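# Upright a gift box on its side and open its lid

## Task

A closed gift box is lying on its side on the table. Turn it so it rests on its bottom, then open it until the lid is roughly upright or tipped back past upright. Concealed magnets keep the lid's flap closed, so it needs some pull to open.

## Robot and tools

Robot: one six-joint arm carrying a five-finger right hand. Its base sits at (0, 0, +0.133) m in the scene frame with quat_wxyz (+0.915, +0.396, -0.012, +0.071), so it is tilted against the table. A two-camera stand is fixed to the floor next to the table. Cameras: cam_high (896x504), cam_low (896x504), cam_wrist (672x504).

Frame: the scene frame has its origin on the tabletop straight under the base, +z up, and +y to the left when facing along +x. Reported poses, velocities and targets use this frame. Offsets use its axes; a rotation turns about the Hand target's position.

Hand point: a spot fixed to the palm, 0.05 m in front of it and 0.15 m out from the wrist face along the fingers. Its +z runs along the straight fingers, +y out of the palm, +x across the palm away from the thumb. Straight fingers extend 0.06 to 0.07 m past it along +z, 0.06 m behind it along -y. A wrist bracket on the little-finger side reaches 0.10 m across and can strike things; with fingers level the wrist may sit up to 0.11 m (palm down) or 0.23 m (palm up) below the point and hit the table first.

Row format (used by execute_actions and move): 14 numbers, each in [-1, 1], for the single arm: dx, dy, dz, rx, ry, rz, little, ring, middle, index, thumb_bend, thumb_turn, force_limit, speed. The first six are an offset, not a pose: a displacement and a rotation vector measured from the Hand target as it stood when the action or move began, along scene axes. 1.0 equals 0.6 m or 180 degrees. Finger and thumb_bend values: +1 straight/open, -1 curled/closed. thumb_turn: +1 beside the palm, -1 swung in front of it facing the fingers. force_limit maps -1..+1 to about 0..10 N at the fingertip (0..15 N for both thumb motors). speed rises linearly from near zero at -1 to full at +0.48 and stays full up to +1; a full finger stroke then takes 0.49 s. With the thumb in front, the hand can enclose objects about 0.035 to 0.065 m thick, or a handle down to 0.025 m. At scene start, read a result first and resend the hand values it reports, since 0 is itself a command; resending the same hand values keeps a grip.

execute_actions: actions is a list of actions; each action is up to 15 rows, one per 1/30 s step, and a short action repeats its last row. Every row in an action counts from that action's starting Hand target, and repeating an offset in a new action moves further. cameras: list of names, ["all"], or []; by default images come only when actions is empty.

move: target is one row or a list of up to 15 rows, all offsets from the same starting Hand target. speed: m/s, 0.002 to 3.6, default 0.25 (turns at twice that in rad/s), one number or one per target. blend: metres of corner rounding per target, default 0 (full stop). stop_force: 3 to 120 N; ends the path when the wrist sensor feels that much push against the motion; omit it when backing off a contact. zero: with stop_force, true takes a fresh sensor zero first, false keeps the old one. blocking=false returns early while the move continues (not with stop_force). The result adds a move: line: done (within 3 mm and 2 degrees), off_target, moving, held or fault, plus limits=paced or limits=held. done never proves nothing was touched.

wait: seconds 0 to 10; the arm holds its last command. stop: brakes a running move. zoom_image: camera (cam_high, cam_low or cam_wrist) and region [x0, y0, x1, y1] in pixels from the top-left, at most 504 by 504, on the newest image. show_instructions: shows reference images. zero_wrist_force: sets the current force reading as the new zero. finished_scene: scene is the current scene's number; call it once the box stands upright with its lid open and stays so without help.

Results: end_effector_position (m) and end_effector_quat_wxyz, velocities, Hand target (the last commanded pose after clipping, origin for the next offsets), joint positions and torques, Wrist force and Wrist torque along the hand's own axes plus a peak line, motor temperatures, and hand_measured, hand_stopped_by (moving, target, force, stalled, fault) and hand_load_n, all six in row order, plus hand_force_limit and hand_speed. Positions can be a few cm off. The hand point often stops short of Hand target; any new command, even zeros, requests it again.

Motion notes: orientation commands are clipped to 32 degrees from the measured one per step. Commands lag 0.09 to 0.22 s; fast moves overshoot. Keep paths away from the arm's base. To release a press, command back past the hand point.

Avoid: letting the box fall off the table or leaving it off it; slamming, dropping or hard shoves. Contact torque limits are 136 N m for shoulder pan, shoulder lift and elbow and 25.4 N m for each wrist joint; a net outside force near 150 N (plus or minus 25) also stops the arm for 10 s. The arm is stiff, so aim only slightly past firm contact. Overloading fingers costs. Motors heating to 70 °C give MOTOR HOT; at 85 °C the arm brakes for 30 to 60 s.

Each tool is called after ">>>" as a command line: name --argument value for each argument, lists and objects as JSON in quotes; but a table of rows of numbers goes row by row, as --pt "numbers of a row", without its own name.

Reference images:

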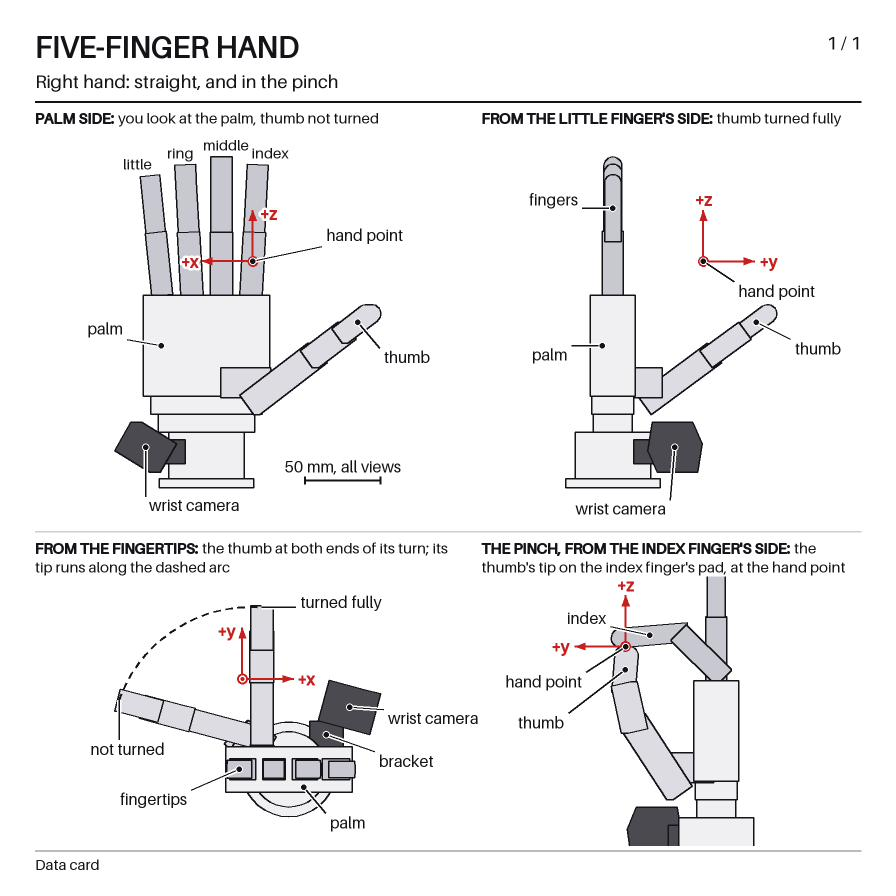

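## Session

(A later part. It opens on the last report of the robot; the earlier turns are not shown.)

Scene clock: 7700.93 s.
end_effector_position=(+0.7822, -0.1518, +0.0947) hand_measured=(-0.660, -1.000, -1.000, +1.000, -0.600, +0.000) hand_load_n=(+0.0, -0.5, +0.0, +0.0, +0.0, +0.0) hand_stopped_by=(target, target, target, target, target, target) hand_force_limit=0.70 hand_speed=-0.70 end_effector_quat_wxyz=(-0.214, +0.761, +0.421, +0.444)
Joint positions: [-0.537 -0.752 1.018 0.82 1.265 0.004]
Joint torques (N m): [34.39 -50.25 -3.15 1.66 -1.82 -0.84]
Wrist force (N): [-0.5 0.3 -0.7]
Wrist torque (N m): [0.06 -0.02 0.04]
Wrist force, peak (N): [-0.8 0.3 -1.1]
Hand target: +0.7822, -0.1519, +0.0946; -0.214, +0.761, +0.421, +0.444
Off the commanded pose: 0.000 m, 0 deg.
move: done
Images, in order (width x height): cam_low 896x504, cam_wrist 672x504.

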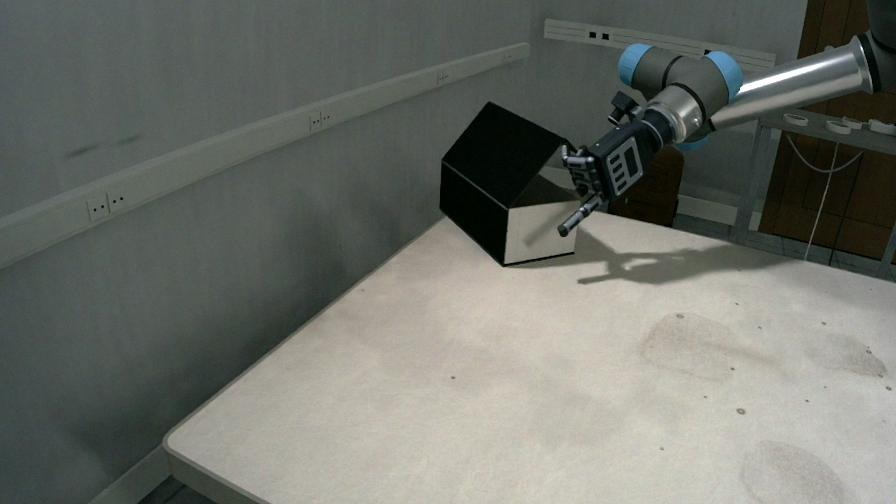

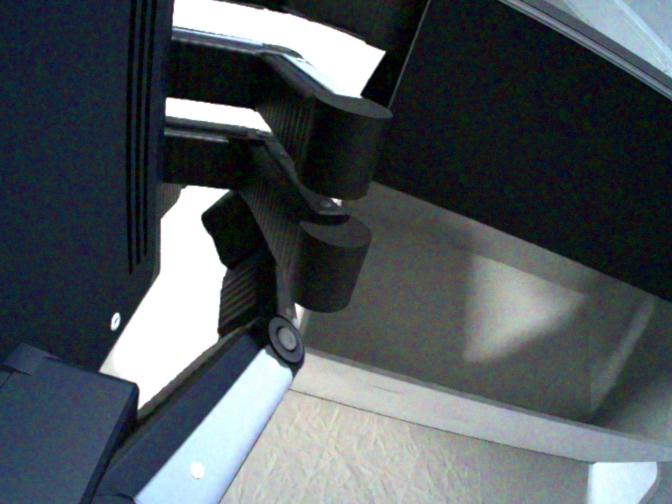

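>>> move --pt "0.0114 0.0162 0.0145 0 0 0 -0.66 -1 -1 1 -0.6 0 0.7 -0.7" --pt "0.0238 0.034 0.0265 0 0 0 -0.66 -1 -1 1 -0.6 0 0.7 -0.7" --speed 0.025 --cameras '["cam_high","cam_low","cam_wrist"]'

>>> zoom_image --camera "cam_low" --region '[440, 90, 640, 250]'

>>> zoom_image --camera "cam_high" --region '[400, 310, 600, 490]'

Scene clock: 7715.43 s.
end_effector_position=(+0.7965, -0.1314, +0.1106) hand_measured=(-0.660, -1.000, -1.000, +1.000, -0.600, +0.000) hand_load_n=(-0.5, +0.0, -0.5, +0.0, +0.0, +0.0) hand_stopped_by=(target, target, target, target, target, target) hand_force_limit=0.70 hand_speed=-0.70 end_effector_quat_wxyz=(-0.214, +0.761, +0.421, +0.444)
Joint positions: [-0.489 -0.723 0.972 0.824 1.287 0.048]
Joint torques (N m): [36.62 -50.54 -3.41 3.52 -1.76 -0.82]
Wrist force (N): [-0.3 0.3 -0.8]
Wrist torque (N m): [0.08 -0.02 0.02]
Wrist force, peak (N): [-0.4 0.5 -1.3]
Hand target: +0.7965, -0.1315, +0.1105; -0.214, +0.761, +0.421, +0.444
Off the commanded pose: 0.000 m, 0 deg.
move: done

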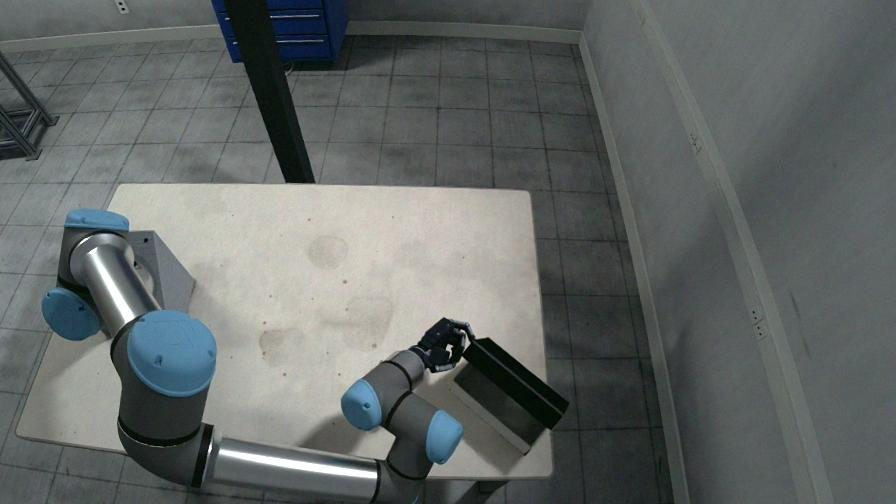

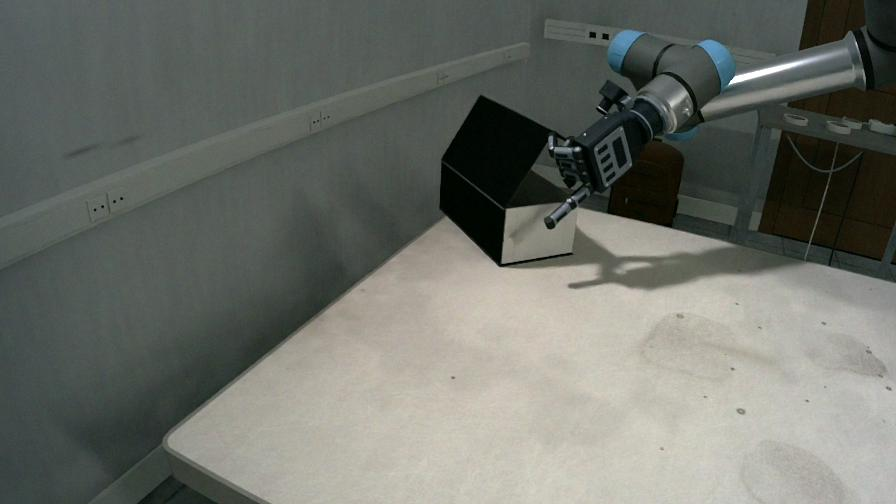

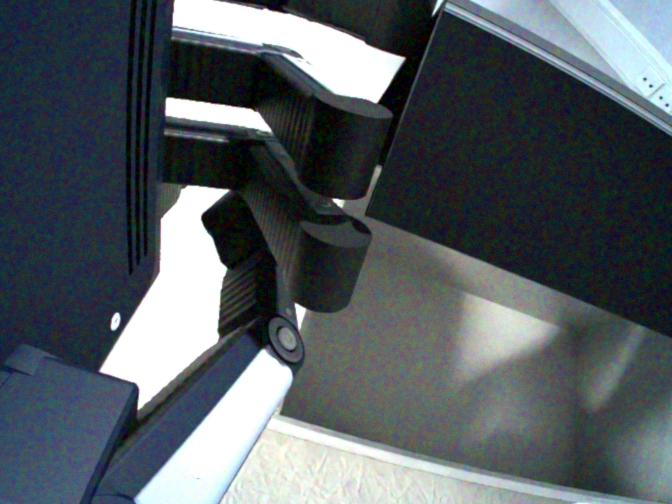

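Scaled by 2.520 from the camera's 896x504 image, which has a finer 1280x720 frame.

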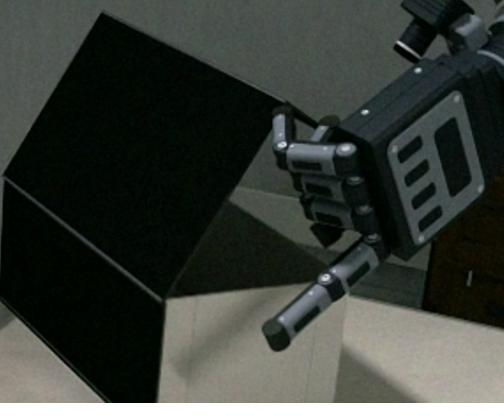

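Scaled by 2.520 from the camera's 896x504 image, which has a finer 1280x720 frame.

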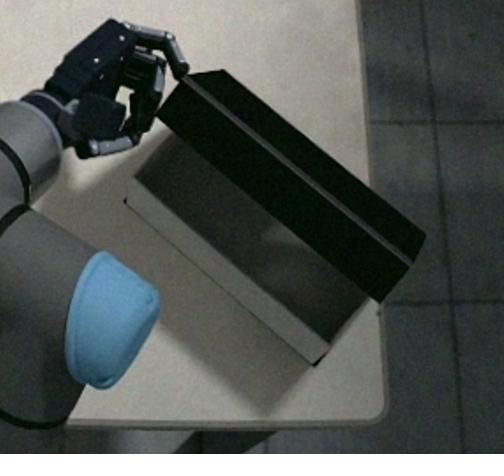

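>>> move --pt "0.0109 -0.0077 0.001 0 0 0 -0.66 -1 -1 1 -0.6 0 0.7 -0.7" --pt "0.0241 0.0111 0.009 0 0 0 -0.66 -1 -1 1 -0.6 0 0.7 -0.7" --pt "0.0378 0.0306 0.0148 0 0 0 -0.66 -1 -1 1 -0.6 0 0.7 -0.7" --speed 0.025 --cameras '["cam_high","cam_low","cam_wrist"]'

>>> zoom_image --camera "cam_low" --region '[430, 80, 630, 260]'

>>> zoom_image --camera "cam_high" --region '[400, 310, 600, 490]'

Scene clock: 7725.50 s.
end_effector_position=(+0.8192, -0.1130, +0.1194) hand_measured=(-0.660, -1.000, -1.000, +1.000, -0.600, +0.000) hand_load_n=(+0.0, +0.0, +0.0, +0.0, +0.0, +0.0) hand_stopped_by=(target, target, target, target, target, target) hand_force_limit=0.70 hand_speed=-0.70 end_effector_quat_wxyz=(-0.214, +0.761, +0.421, +0.444)
Joint positions: [-0.448 -0.66 0.87 0.853 1.307 0.085]
Joint torques (N m): [38.3 -51.83 -2.52 3.39 -1.52 -0.79]
Wrist force (N): [-0.7 0.3 -0.6]
Wrist torque (N m): [0.07 0.03 0.03]
Wrist force, peak (N): [-0.9 0.2 -1.3]
Hand target: +0.8192, -0.1132, +0.1194; -0.214, +0.761, +0.421, +0.444
Off the commanded pose: 0.000 m, 0 deg.
move: done

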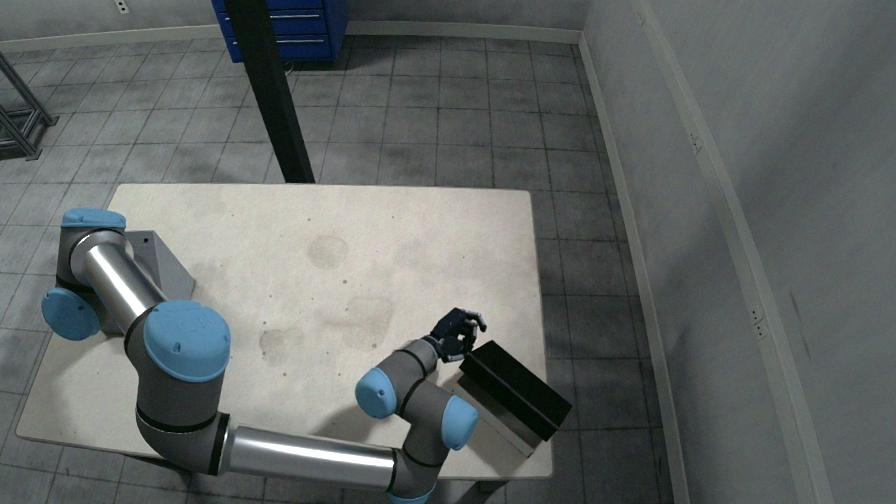

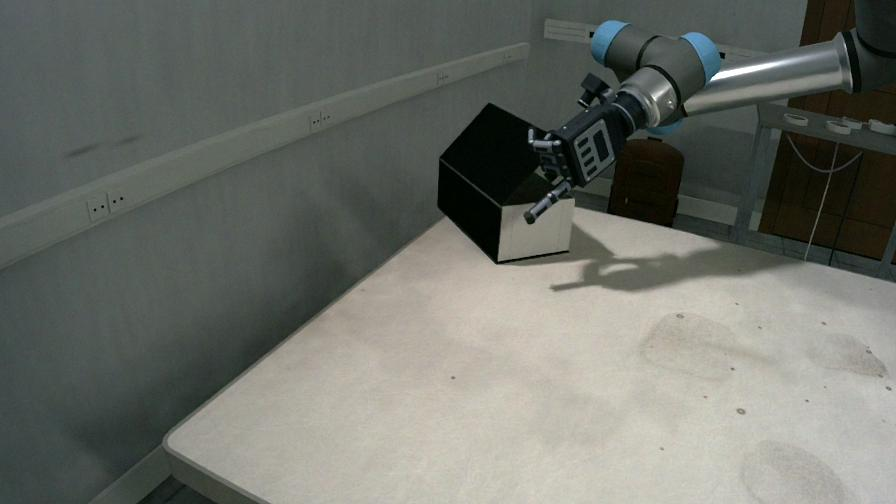

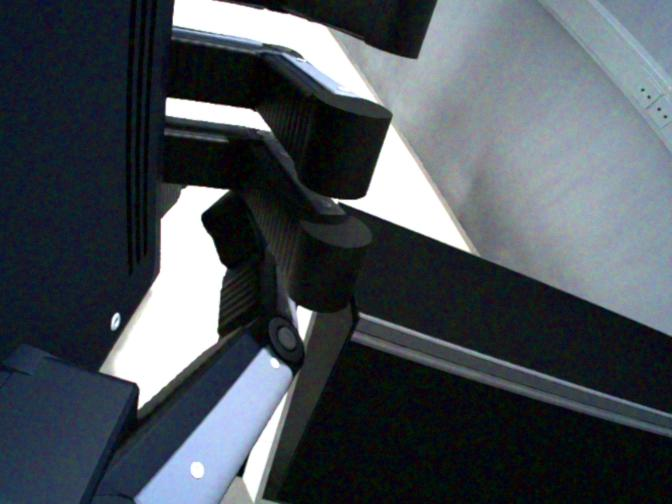

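Scaled by 2.520 from the camera's 896x504 image, which has a finer 1280x720 frame.

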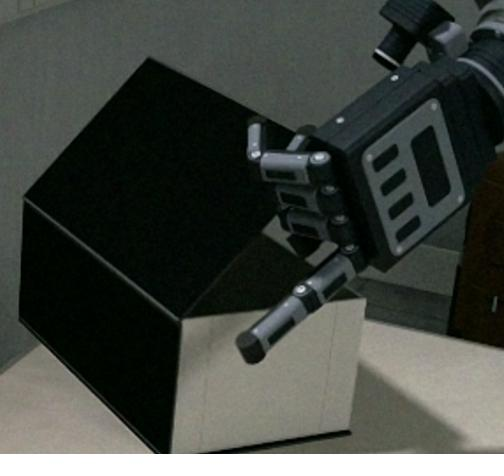

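Scaled by 2.520 from the camera's 896x504 image, which has a finer 1280x720 frame.

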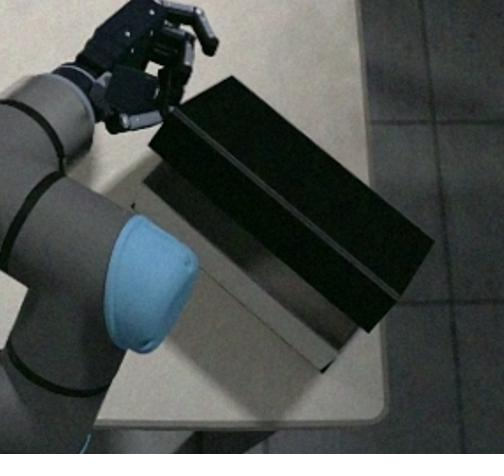

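>>> zoom_image --camera "cam_low" --region '[495, 100, 595, 220]'

>>> zoom_image --camera "cam_wrist" --region '[200, 170, 500, 470]'

>>> zoom_image --camera "cam_high" --region '[430, 300, 530, 390]'

Scaled by 4.200 from the camera's 896x504 image, which has a finer 1280x720 frame.

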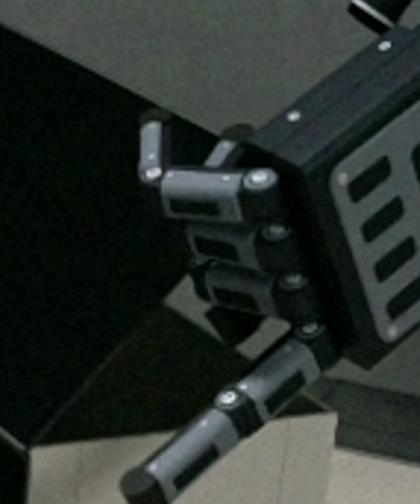

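Scaled by 1.680 from the camera's 672x504 image, which has a finer 960x720 frame.

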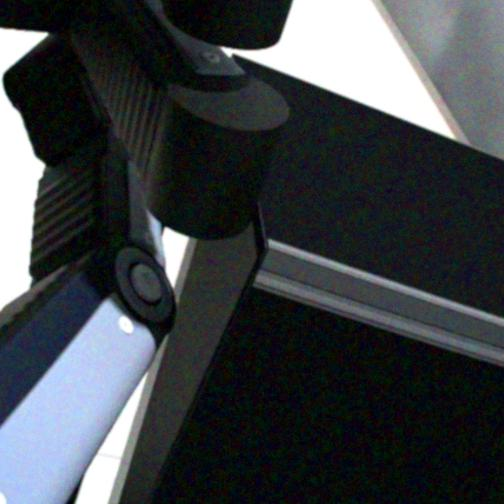

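Scaled by 5.040 from the camera's 896x504 image, which has a finer 1280x720 frame.

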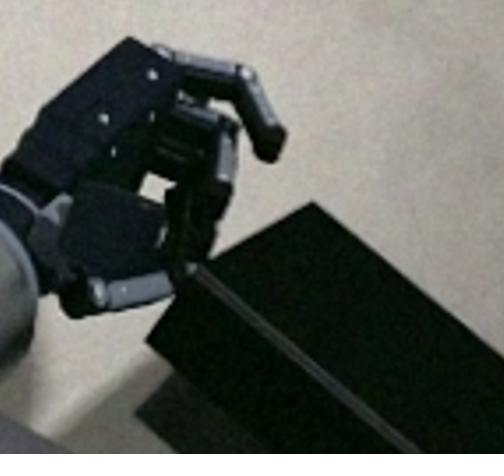

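>>> wait --seconds 0.3

>>> wait --seconds 0.3

>>> wait --seconds 0.3 --cameras '["cam_wrist", "cam_low"]'

Scene clock: 7784.43 s.
end_effector_position=(+0.8192, -0.1132, +0.1194) hand_measured=(-0.660, -1.000, -1.000, +1.000, -0.600, +0.000) hand_load_n=(-0.5, +0.0, +0.0, +0.0, +0.0, +0.5) hand_stopped_by=(target, target, target, target, target, target) hand_force_limit=0.70 hand_speed=-0.70 end_effector_quat_wxyz=(-0.214, +0.761, +0.421, +0.444)
Joint positions: [-0.448 -0.661 0.87 0.853 1.307 0.085]
Joint torques (N m): [37.46 -52.21 -2.66 -0.2 -3.52 -1.42]
Wrist force (N): [-0.3 0.8 -0.6]
Wrist torque (N m): [0.12 -0.01 0.06]
Wrist force, peak (N): [-0.6 0.7 -1.2]
Hand target: +0.8192, -0.1132, +0.1194; -0.214, +0.761, +0.421, +0.444
Off the commanded pose: 0.000 m, 0 deg.
wait: 0.30 s; at rest from the start

Scene clock: 7784.73 s.
end_effector_position=(+0.8192, -0.1132, +0.1194) hand_measured=(-0.660, -1.000, -1.000, +1.000, -0.600, +0.000) hand_load_n=(+0.0, +0.0, +0.0, +0.0, +0.0, +0.5) hand_stopped_by=(target, target, target, target, target, target) hand_force_limit=0.70 hand_speed=-0.70 end_effector_quat_wxyz=(-0.214, +0.761, +0.421, +0.444)
Joint positions: [-0.448 -0.661 0.87 0.853 1.307 0.085]
Joint torques (N m): [36.99 -52.5 -3.13 -0.25 -3.48 -1.48]
Wrist force (N): [-0.6 0.7 -0.6]
Wrist torque (N m): [0.11 0.03 0.04]
Wrist force, peak (N): [-0.7 0.8 -0.8]
Hand target: +0.8192, -0.1132, +0.1194; -0.214, +0.761, +0.421, +0.444
Off the commanded pose: 0.000 m, 0 deg.
wait: 0.30 s; at rest by 0.17 s

Scene clock: 7785.03 s.
end_effector_position=(+0.8192, -0.1132, +0.1194) hand_measured=(-0.660, -1.000, -1.000, +1.000, -0.600, +0.000) hand_load_n=(+0.0, +0.0, +0.0, +0.0, +0.0, +0.0) hand_stopped_by=(target, target, target, target, target, target) hand_force_limit=0.70 hand_speed=-0.70 end_effector_quat_wxyz=(-0.214, +0.761, +0.421, +0.444)
Joint positions: [-0.448 -0.661 0.87 0.853 1.307 0.085]
Joint torques (N m): [37.77 -52.08 -2.85 -0.18 -3.54 -1.26]
Wrist force (N): [-0.4 0.6 -0.6]
Wrist torque (N m): [0.09 0.01 0.05]
Wrist force, peak (N): [-0.4 0.8 -1.0]
Hand target: +0.8192, -0.1132, +0.1194; -0.214, +0.761, +0.421, +0.444
Off the commanded pose: 0.000 m, 0 deg.
wait: 0.30 s; at rest by 0.17 s
Images, in order (width x height): cam_low 896x504, cam_wrist 672x504.

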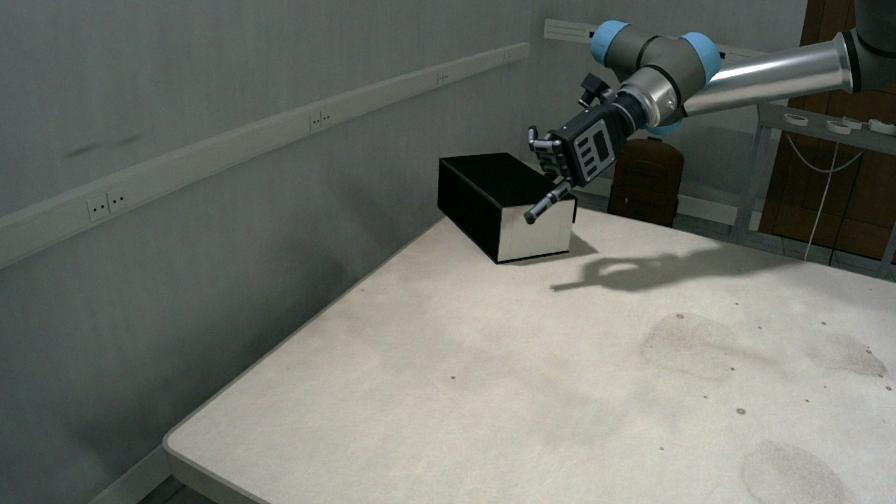

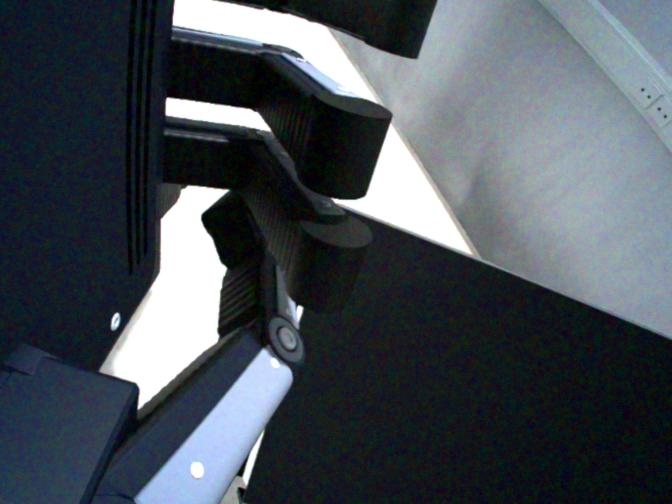

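>>> wait --seconds 0 --cameras '["cam_high"]'

>>> zoom_image --camera "cam_high" --region '[400, 310, 600, 490]'

Scene clock: 7814.57 s.
end_effector_position=(+0.8192, -0.1132, +0.1194) hand_measured=(-0.660, -1.000, -1.000, +1.000, -0.600, +0.000) hand_load_n=(+0.5, +0.0, +0.0, +0.0, +0.0, +0.0) hand_stopped_by=(target, target, target, target, target, target) hand_force_limit=0.70 hand_speed=-0.70 end_effector_quat_wxyz=(-0.214, +0.761, +0.421, +0.444)
Joint positions: [-0.448 -0.661 0.87 0.853 1.307 0.085]
Joint torques (N m): [37.62 -52.29 -2.69 -0.26 -3.37 -1.31]
Wrist force (N): [-0.3 0.5 -1.0]
Wrist torque (N m): [0.10 0.00 0.05]
Wrist force, peak (N): [-0.7 0.8 -1.1]
Hand target: +0.8192, -0.1132, +0.1194; -0.214, +0.761, +0.421, +0.444
Off the commanded pose: 0.000 m, 0 deg.
Images, in order (width x height): cam_high 896x504.

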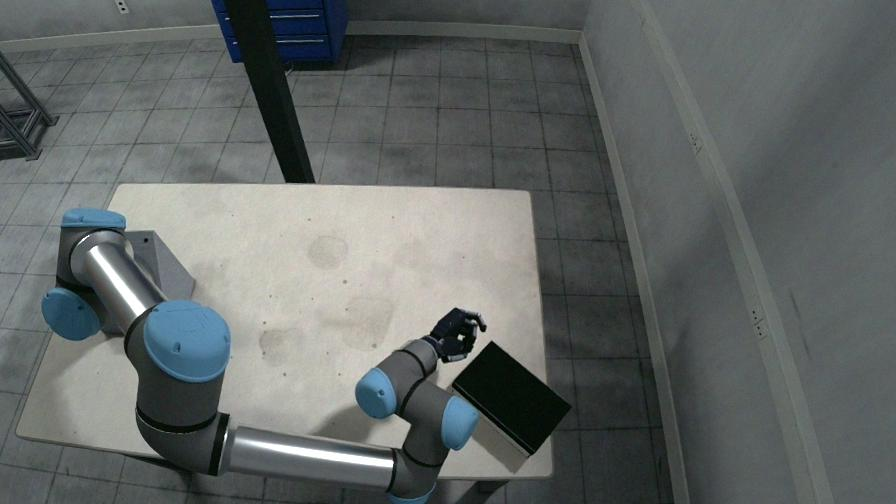

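Scaled by 2.520 from the camera's 896x504 image, which has a finer 1280x720 frame.

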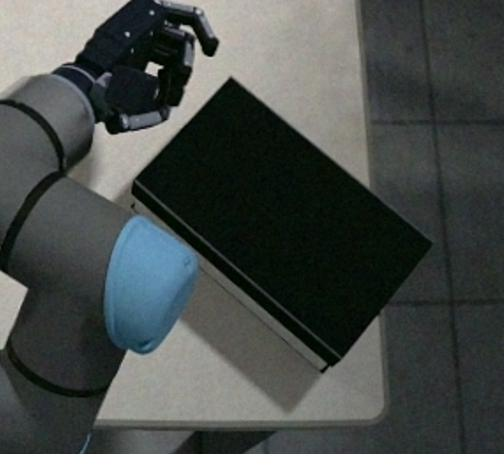

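>>> move --target '[-0.0763, 0.0645, 0.02, 0, 0, 0, -0.66, -1, -1, 1, -0.6, 0, 0.7, -0.7]' --speed 0.08

>>> execute_actions --actions '[[[0,0,0,0,0,0,0.15,1,1,0.3,-0.6,0,0.7,-0.4]]]'

>>> move --target '[-0.0773, -0.1098, -0.1357, 0.0454, -0.0636, -0.0299, 0.15, 1, 1, 0.3, -0.6, 0, 0.7, -0.4]' --speed 0.08 --cameras '["all"]'

Scene clock: 7836.23 s.
end_effector_position=(+0.7734, -0.0745, +0.1315) hand_measured=(-0.660, -1.000, -1.000, +1.000, -0.600, +0.000) hand_load_n=(+0.0, +0.0, +0.0, +0.0, +0.0, +0.0) hand_stopped_by=(target, target, target, target, target, target) hand_force_limit=0.70 hand_speed=-0.70 end_effector_quat_wxyz=(-0.213, +0.761, +0.421, +0.444)
Joint positions: [-0.414 -0.776 1.138 0.692 1.324 0.116]
Joint torques (N m): [33.82 -34.8 -2.63 3.09 -3.53 -1.4]
Wrist force (N): [-0.4 0.4 -0.7]
Wrist torque (N m): [0.05 0.00 0.05]
Wrist force, peak (N): [-0.9 1.3 -1.0]
Hand target: +0.7734, -0.0745, +0.1314; -0.214, +0.761, +0.421, +0.444
Off the commanded pose: 0.000 m, 0 deg.
move: done

Scene clock: 7837.73 s.
end_effector_position=(+0.7734, -0.0745, +0.1314) hand_measured=(+0.150, +1.000, +1.000, +0.300, -0.600, +0.000) hand_load_n=(+0.0, +0.0, +0.0, +0.0, +0.0, +0.0) hand_stopped_by=(target, target, target, target, target, target) hand_force_limit=0.70 hand_speed=-0.40 end_effector_quat_wxyz=(-0.214, +0.761, +0.421, +0.444)
Joint positions: [-0.414 -0.776 1.138 0.692 1.324 0.116]
Joint torques (N m): [34.66 -32.02 -5.38 0.52 -2.68 -1.2]
Wrist force (N): [-0.1 0.7 -0.9]
Wrist torque (N m): [0.11 -0.05 0.07]
Wrist force, peak (N): [-0.5 0.6 -1.1]
Hand target: +0.7734, -0.0745, +0.1314; -0.214, +0.761, +0.421, +0.444
Off the commanded pose: 0.000 m, 0 deg.

Scene clock: 7839.80 s.
end_effector_position=(+0.7270, -0.1403, +0.0500) hand_measured=(+0.150, +1.000, +1.000, +0.300, -0.600, +0.000) hand_load_n=(+0.0, +0.0, +0.0, +0.0, +0.0, +0.0) hand_stopped_by=(target, target, target, target, target, target) hand_force_limit=0.70 hand_speed=-0.40 end_effector_quat_wxyz=(-0.203, +0.715, +0.372, +0.556)
Joint positions: [-0.713 -0.85 1.407 0.471 0.945 -0.129]
Joint torques (N m): [35.14 -39.21 -7.81 4.19 -1.27 0.92]
Wrist force (N): [-0.2 0.6 -1.1]
Wrist torque (N m): [0.12 0.01 0.02]
Wrist force, peak (N): [-1.4 0.6 -1.2]
Hand target: +0.7270, -0.1404, +0.0500; -0.203, +0.715, +0.372, +0.556
Off the commanded pose: 0.000 m, 0 deg.
move: done

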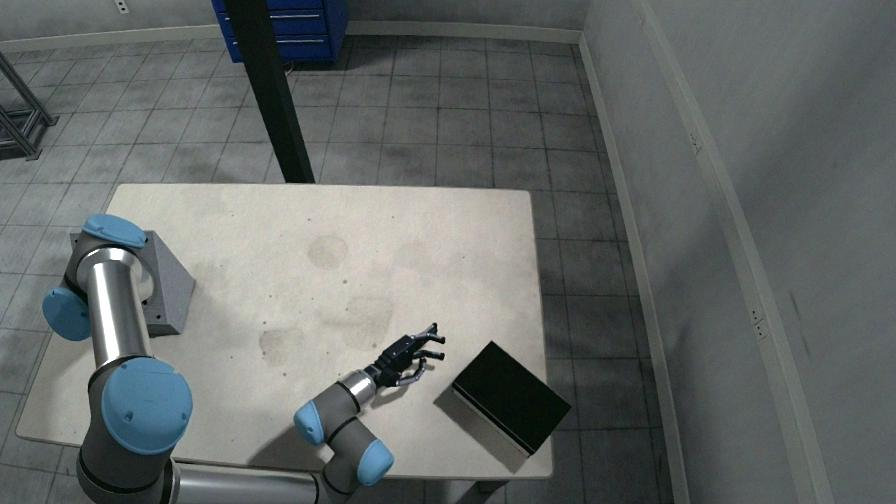

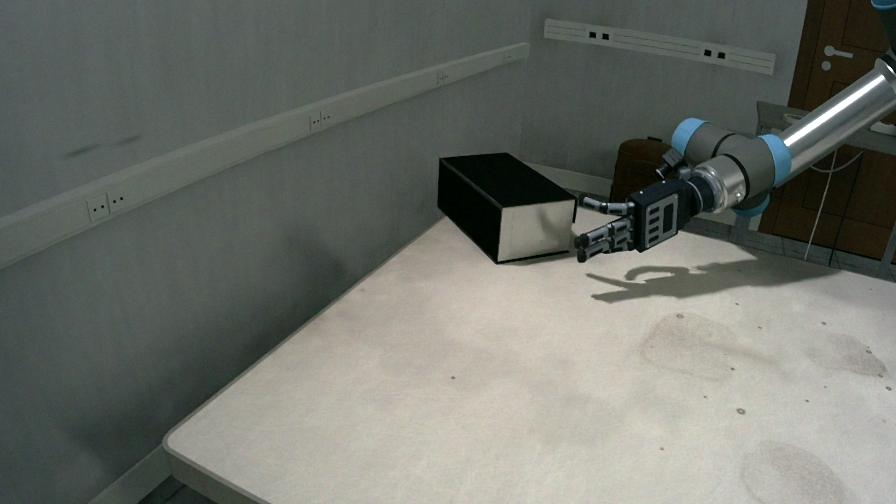

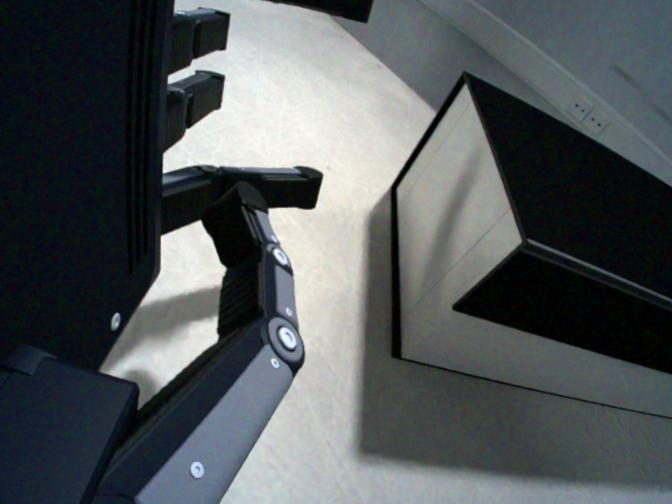

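>>> move --pt "0 0 -0.0633 0 0 0 0.15 1 1 0.3 -0.6 0 0.7 -0.4" --pt "0.0637 -0.0537 -0.0633 0 0 0 0.15 1 1 0.3 -0.6 0 0.7 -0.4" --speed 0.05 --cameras '["cam_low", "cam_wrist"]'

>>> zoom_image --camera "cam_low" --region '[430, 140, 630, 290]'

Scene clock: 7846.03 s.
end_effector_position=(+0.7652, -0.1725, +0.0120) hand_measured=(+0.150, +1.000, +1.000, +0.300, -0.600, +0.000) hand_load_n=(+0.0, +0.0, +0.0, +0.0, +0.0, +0.0) hand_stopped_by=(target, target, target, target, target, target) hand_force_limit=0.70 hand_speed=-0.40 end_effector_quat_wxyz=(-0.203, +0.715, +0.372, +0.556)
Joint positions: [-0.749 -0.727 1.186 0.592 0.926 -0.168]
Joint torques (N m): [40.9 -52.4 -4.02 -0.56 -0.69 -0.7]
Wrist force (N): [-0.1 0.7 -0.8]
Wrist torque (N m): [0.10 -0.01 0.02]
Wrist force, peak (N): [-0.3 1.1 -1.2]
Hand target: +0.7652, -0.1726, +0.0120; -0.203, +0.715, +0.372, +0.556
Off the commanded pose: 0.000 m, 0 deg.
move: done
Images, in order (width x height): cam_low 896x504, cam_wrist 672x504.

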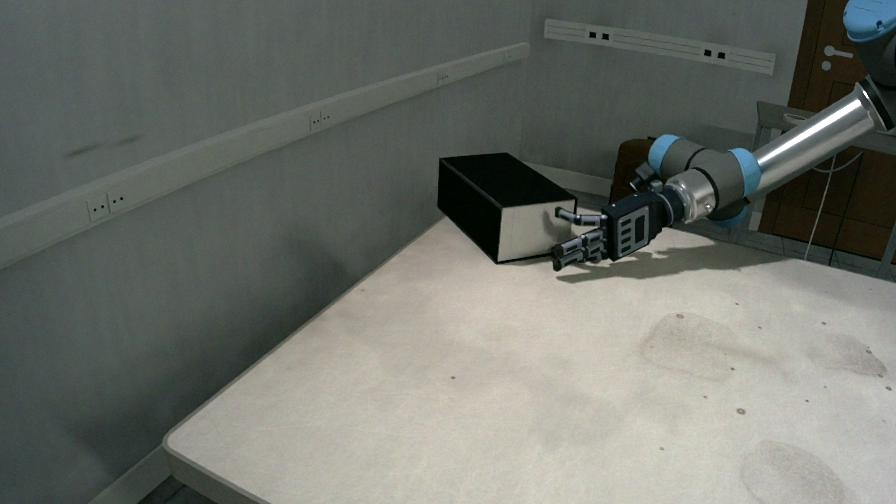

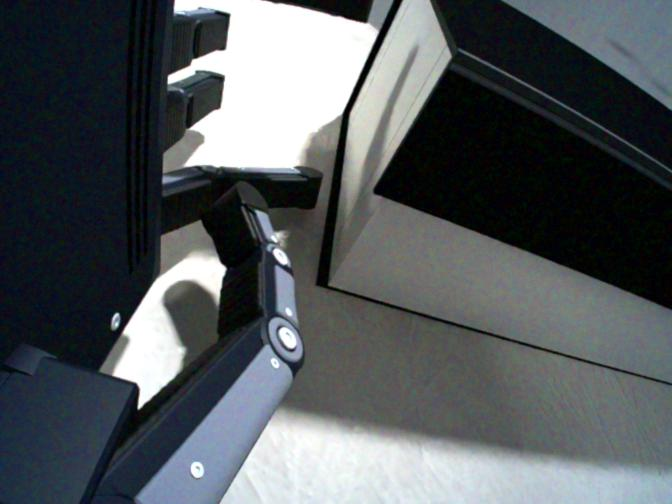

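Scaled by 2.520 from the camera's 896x504 image, which has a finer 1280x720 frame.

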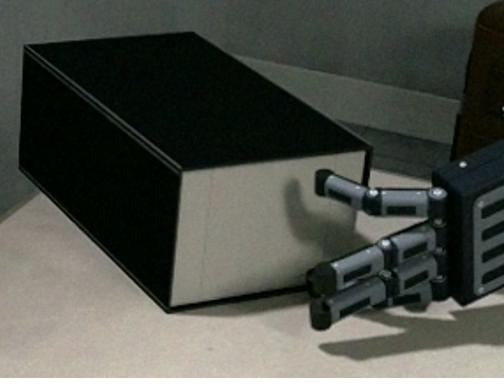

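>>> move --target '[0.0108, -0.0027, 0, 0, 0, 0, 0.15, 1, 1, 0.3, -0.6, 0, 0.7, -0.4]' --speed 0.02 --cameras '["cam_wrist"]'

>>> move --target '[0.0032, -0.0027, 0, 0, 0, 0, 0.15, 1, 1, 0.3, -0.6, 0, 0.7, -0.4]' --speed 0.02 --cameras '["cam_wrist"]'

>>> move --target '[0.0032, -0.0027, 0, 0, 0, 0, 0.15, 1, 1, 0.3, -0.6, 0, 0.7, -0.4]' --speed 0.02 --cameras '["cam_wrist"]'

Scene clock: 7855.90 s.
end_effector_position=(+0.7717, -0.1741, +0.0120) hand_measured=(+0.150, +1.000, +1.000, +0.300, -0.600, +0.000) hand_load_n=(+0.0, +0.0, +0.0, +0.0, +0.0, +0.0) hand_stopped_by=(target, target, target, target, target, target) hand_force_limit=0.70 hand_speed=-0.40 end_effector_quat_wxyz=(-0.203, +0.715, +0.372, +0.556) end_effector_velocity=(-0.001, +0.001, +0.000) end_effector_angular_velocity=(+0.002, +0.001, +0.001)
Joint positions: [-0.745 -0.714 1.156 0.606 0.929 -0.163]
Joint velocities: [0 -0.002 0.005 0 -0.001 0]
Joint torques (N m): [40.62 -52.03 -1.4 1.49 -0.47 0.11]
Wrist force (N): [-0.1 0.7 -0.8]
Wrist torque (N m): [0.09 -0.01 0.02]
Wrist force, peak (N): [-0.4 1.1 -1.2]
Hand target: +0.7717, -0.1742, +0.0120; -0.203, +0.715, +0.372, +0.556
Off the commanded pose: 0.000 m, 0 deg.
move: done
Images, in order (width x height): cam_wrist 672x504.

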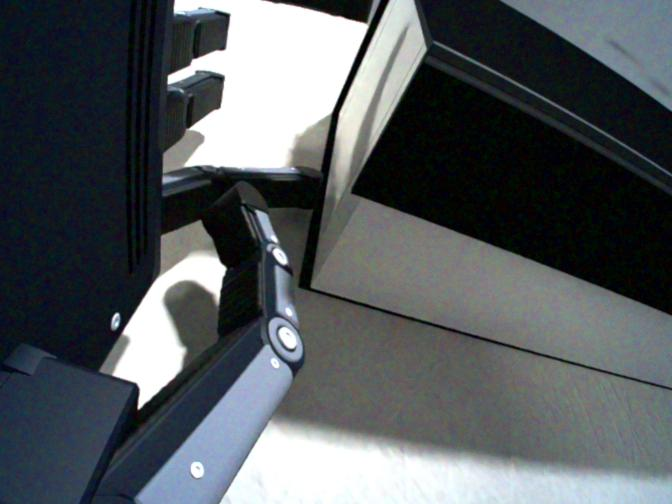

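Scene clock: 7856.60 s.
end_effector_position=(+0.7737, -0.1759, +0.0120) hand_measured=(+0.150, +1.000, +1.000, +0.300, -0.600, +0.000) hand_load_n=(+0.0, +0.0, +0.0, +0.0, +0.0, +0.0) hand_stopped_by=(target, target, target, target, target, target) hand_force_limit=0.70 hand_speed=-0.40 end_effector_quat_wxyz=(-0.203, +0.715, +0.372, +0.556)
Joint positions: [-0.744 -0.71 1.146 0.612 0.929 -0.163]
Joint torques (N m): [47.02 -41.14 -0.68 3 0.01 1.34]
Wrist force (N): [-0.1 0.9 -0.9]
Wrist torque (N m): [0.12 -0.01 0.02]
Wrist force, peak (N): [-0.5 1.1 -0.9]
Hand target: +0.7736, -0.1758, +0.0120; -0.203, +0.715, +0.372, +0.556
Off the commanded pose: 0.000 m, 0 deg.
move: done
Images, in order (width x height): cam_wrist 672x504.

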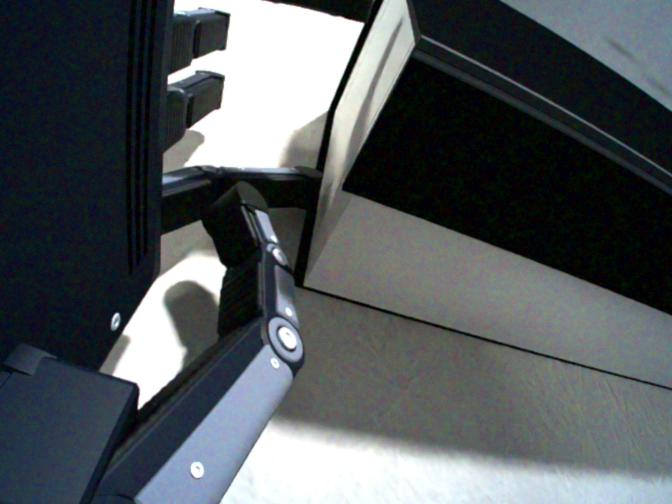

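Scene clock: 7857.30 s.
end_effector_position=(+0.7756, -0.1775, +0.0120) hand_measured=(+0.150, +1.000, +1.000, +0.300, -0.600, +0.000) hand_load_n=(+0.0, +0.0, +0.0, +0.0, +0.0, +0.0) hand_stopped_by=(target, target, target, target, target, target) hand_force_limit=0.70 hand_speed=-0.40 end_effector_quat_wxyz=(-0.203, +0.715, +0.372, +0.556)
Joint positions: [-0.744 -0.706 1.135 0.619 0.929 -0.162]
Joint torques (N m): [46.53 -41.04 -0.92 2.82 0.07 1.35]
Wrist force (N): [0.0 0.0 -0.8]
Wrist torque (N m): [0.09 -0.01 0.01]
Wrist force, peak (N): [-0.3 0.7 -1.0]
Hand target: +0.7755, -0.1774, +0.0120; -0.203, +0.715, +0.372, +0.556
Off the commanded pose: 0.000 m, 0 deg.
move: done
Images, in order (width x height): cam_wrist 672x504.

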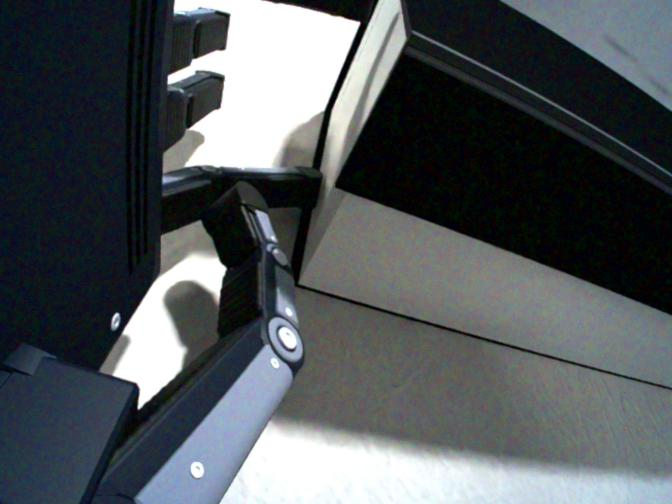

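>>> move --target '[0.0019, -0.0016, 0, 0, 0, 0, 0.15, 1, 1, 0.3, -0.6, 0, 0.7, -0.4]' --speed 0.02 --cameras '["cam_wrist"]'

>>> move --target '[0, 0, -0.012, 0, 0, 0, 0.15, 1, 1, 0.3, -0.6, 0, 0.7, -0.4]' --speed 0.004 --stop_force 3 --cameras '["cam_wrist"]'

>>> zoom_image --camera "cam_wrist" --region '[240, 100, 460, 320]'

Scene clock: 7863.17 s.
end_effector_position=(+0.7767, -0.1784, +0.0120) hand_measured=(+0.150, +1.000, +1.000, +0.300, -0.600, +0.000) hand_load_n=(+0.0, +0.0, +0.0, +0.5, +0.0, +0.0) hand_stopped_by=(target, target, target, target, target, target) hand_force_limit=0.70 hand_speed=-0.40 end_effector_quat_wxyz=(-0.203, +0.715, +0.372, +0.556)
Joint positions: [-0.744 -0.704 1.129 0.623 0.929 -0.162]
Joint torques (N m): [46.85 -39.95 -4.43 3.27 0.06 1.52]
Wrist force (N): [-0.2 0.0 -1.0]
Wrist torque (N m): [0.10 0.02 0.01]
Wrist force, peak (N): [-0.4 0.3 -1.3]
Hand target: +0.7767, -0.1784, +0.0120; -0.203, +0.715, +0.372, +0.556
Off the commanded pose: 0.000 m, 0 deg.
move: done
Images, in order (width x height): cam_wrist 672x504.

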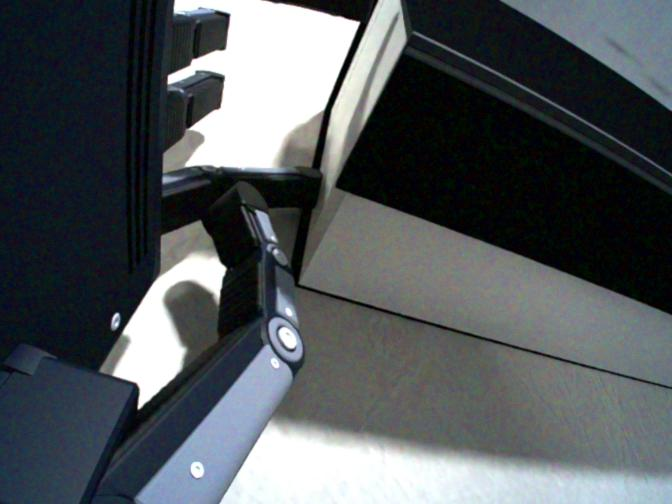

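Scene clock: 7865.00 s.
end_effector_position=(+0.7767, -0.1784, +0.0088) hand_measured=(+0.150, +1.000, +1.000, +0.300, -0.600, +0.000) hand_load_n=(+0.0, +0.5, +0.0, -0.5, +0.0, +0.0) hand_stopped_by=(target, target, target, target, target, target) hand_force_limit=0.70 hand_speed=-0.40 end_effector_quat_wxyz=(-0.203, +0.715, +0.372, +0.556)
Joint positions: [-0.747 -0.699 1.126 0.623 0.927 -0.166]
Joint torques (N m): [46.2 -52.49 0.81 0.17 0.68 1.25]
Wrist force (N): [2.2 0.3 -1.6]
Wrist torque (N m): [0.13 0.12 0.12]
Wrist force, peak (N): [3.5 0.4 -1.9]
Hand target: +0.7767, -0.1784, +0.0088; -0.203, +0.715, +0.372, +0.556 (not the last commanded pose)
Off the commanded pose: 0.004 m, 0 deg.
move: contact
Images, in order (width x height): cam_wrist 672x504.

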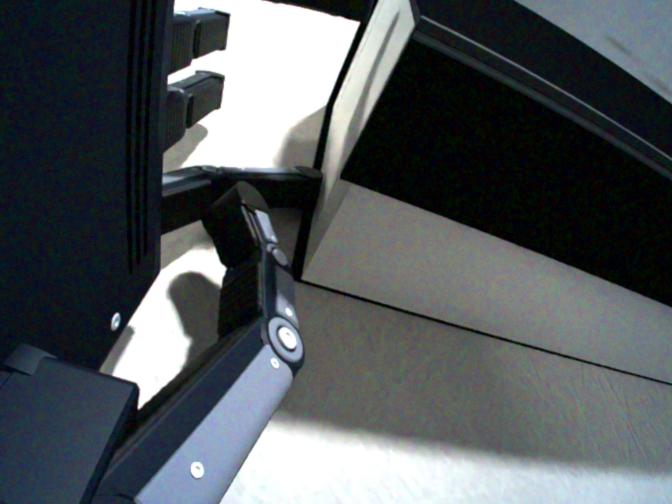

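Scaled by 2.291 from the camera's 672x504 image, which has a finer 960x720 frame.

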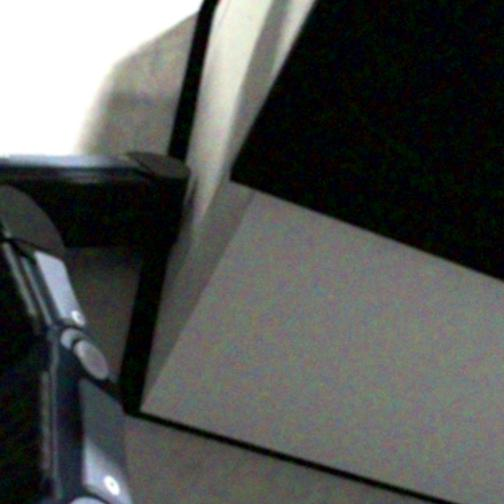

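>>> execute_actions --actions '[[[0,0,0,0,0,0,-0.08,1,1,0.3,-0.6,0,0.6,-0.85]]]'

>>> execute_actions --actions '[[[0,0,-0.0006,0,0,0,-0.2,1,1,0.3,-0.6,0,0.6,-0.92]]]'

>>> execute_actions --actions '[[[0,0,0,0,0,0,-0.25,1,1,0.3,-0.6,0,0.6,-0.95]]]'

>>> execute_actions --actions '[[[0.0002,0.0003,0.0008,-0.0064,0.0054,0,-0.25,1,1,0.3,-0.6,0,0.6,-0.95]]]'

>>> execute_actions --actions '[[[0,0,-0.0004,0,0,0,-0.28,1,1,0.3,-0.6,0,0.6,-0.95]]]'

>>> execute_actions --actions '[[[0,0,0,0,0,0,-0.33,1,1,0.3,-0.6,0,0.7,-0.95]]]' --cameras '["cam_low"]'

>>> zoom_image --camera "cam_low" --region '[430, 140, 630, 290]'

Scene clock: 7871.93 s.
end_effector_position=(+0.7767, -0.1784, +0.0088) hand_measured=(-0.080, +1.000, +1.000, +0.300, -0.600, +0.000) hand_load_n=(+0.0, +0.0, +0.0, -0.5, +0.0, +0.0) hand_stopped_by=(target, target, target, target, target, target) hand_force_limit=0.60 hand_speed=-0.85 end_effector_quat_wxyz=(-0.203, +0.715, +0.372, +0.556)
Joint positions: [-0.747 -0.699 1.126 0.623 0.927 -0.166]
Joint torques (N m): [45.81 -51.99 0.7 0.5 0.63 1.08]
Wrist force (N): [2.1 0.3 -1.4]
Wrist torque (N m): [0.12 0.11 0.13]
Wrist force, peak (N): [2.4 0.5 -2.0]
Hand target: +0.7767, -0.1784, +0.0088; -0.203, +0.715, +0.372, +0.556
Off the commanded pose: 0.000 m, 0 deg.

Scene clock: 7872.73 s.
end_effector_position=(+0.7767, -0.1784, +0.0085) hand_measured=(-0.198, +1.000, +1.000, +0.300, -0.600, +0.000) hand_load_n=(+6.0, +0.0, +0.0, -5.5, +0.0, +0.0) hand_stopped_by=(target, target, target, target, target, target) hand_force_limit=0.60 hand_speed=-0.92 end_effector_quat_wxyz=(-0.203, +0.715, +0.372, +0.556)
Joint positions: [-0.748 -0.698 1.125 0.623 0.927 -0.166]
Joint torques (N m): [32.05 -36.21 -11.15 0.68 -2.46 -0.88]
Wrist force (N): [3.3 0.2 -1.3]
Wrist torque (N m): [0.14 -0.12 0.05]
Wrist force, peak (N): [3.6 0.7 -1.8]
Hand target: +0.7767, -0.1784, +0.0085; -0.203, +0.715, +0.372, +0.556
Off the commanded pose: 0.000 m, 0 deg.

Scene clock: 7873.43 s.
end_effector_position=(+0.7767, -0.1784, +0.0085) hand_measured=(-0.224, +1.000, +1.000, +0.300, -0.600, +0.000) hand_load_n=(+8.0, +0.0, +0.0, -7.5, +0.0, +0.0) hand_stopped_by=(force, target, target, target, target, target) hand_force_limit=0.60 hand_speed=-0.95 end_effector_quat_wxyz=(-0.203, +0.715, +0.372, +0.556)
Joint positions: [-0.748 -0.698 1.125 0.623 0.927 -0.166]
Joint torques (N m): [32.46 -36.21 -10.22 1.04 -1.13 -0.23]
Wrist force (N): [5.6 -0.9 -1.7]
Wrist torque (N m): [0.14 -0.11 -0.03]
Wrist force, peak (N): [6.1 -1.2 -1.8]
Hand target: +0.7767, -0.1784, +0.0085; -0.203, +0.715, +0.372, +0.556
Off the commanded pose: 0.000 m, 0 deg.

Scene clock: 7874.13 s.
end_effector_position=(+0.7768, -0.1782, +0.0090) hand_measured=(-0.226, +1.000, +1.000, +0.300, -0.600, +0.000) hand_load_n=(+0.0, +0.0, +0.0, -4.0, +0.0, +0.0) hand_stopped_by=(force, target, target, target, target, target) hand_force_limit=0.60 hand_speed=-0.95 end_effector_quat_wxyz=(-0.199, +0.722, +0.375, +0.546)
Joint positions: [-0.737 -0.705 1.128 0.619 0.958 -0.155]
Joint torques (N m): [35.78 -35.57 -10.59 4.14 0.88 -0.33]
Wrist force (N): [2.6 0.6 -2.7]
Wrist torque (N m): [0.01 0.21 -0.02]
Wrist force, peak (N): [6.2 -0.8 -1.8]
Hand target: +0.7768, -0.1782, +0.0089; -0.199, +0.722, +0.375, +0.546
Off the commanded pose: 0.000 m, 0 deg.

Scene clock: 7874.83 s.
end_effector_position=(+0.7768, -0.1782, +0.0087) hand_measured=(-0.278, +1.000, +1.000, +0.300, -0.600, +0.000) hand_load_n=(+6.0, +0.0, +0.0, -7.5, +0.0, +0.0) hand_stopped_by=(target, target, target, target, target, target) hand_force_limit=0.60 hand_speed=-0.95 end_effector_quat_wxyz=(-0.199, +0.722, +0.375, +0.546)
Joint positions: [-0.738 -0.704 1.127 0.619 0.958 -0.156]
Joint torques (N m): [29.25 -41.59 -6.63 2.93 -2.36 -0.11]
Wrist force (N): [5.8 -1.2 -2.2]
Wrist torque (N m): [0.03 -0.10 -0.11]
Wrist force, peak (N): [5.8 -1.2 -2.2]
Hand target: +0.7768, -0.1782, +0.0087; -0.199, +0.722, +0.375, +0.546
Off the commanded pose: 0.000 m, 0 deg.

Scene clock: 7875.53 s.
end_effector_position=(+0.7768, -0.1782, +0.0087) hand_measured=(-0.328, +1.000, +1.000, +0.300, -0.600, +0.000) hand_load_n=(+4.5, +0.0, +0.0, -6.0, +0.0, +0.0) hand_stopped_by=(target, target, target, target, target, target) hand_force_limit=0.70 hand_speed=-0.95 end_effector_quat_wxyz=(-0.199, +0.722, +0.375, +0.546)
Joint positions: [-0.738 -0.704 1.127 0.619 0.958 -0.156]
Joint torques (N m): [30.06 -48.79 -2.55 1.61 -2.06 0.84]
Wrist force (N): [5.4 -1.0 -2.3]
Wrist torque (N m): [0.05 0.01 -0.10]
Wrist force, peak (N): [5.9 -1.2 -2.1]
Hand target: +0.7768, -0.1782, +0.0087; -0.199, +0.722, +0.375, +0.546
Off the commanded pose: 0.000 m, 0 deg.
Images, in order (width x height): cam_low 896x504.

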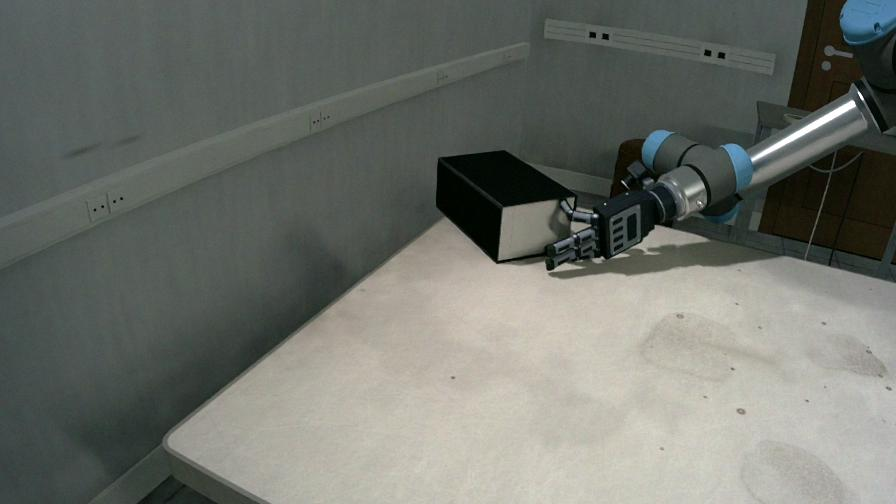

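Scaled by 2.520 from the camera's 896x504 image, which has a finer 1280x720 frame.

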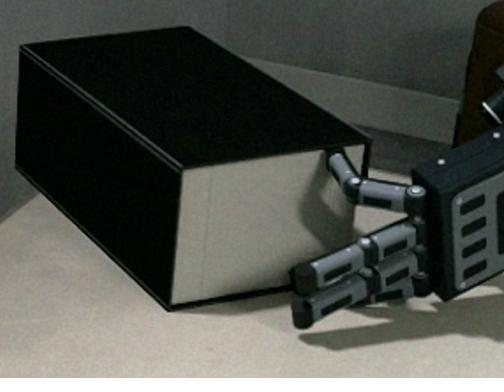

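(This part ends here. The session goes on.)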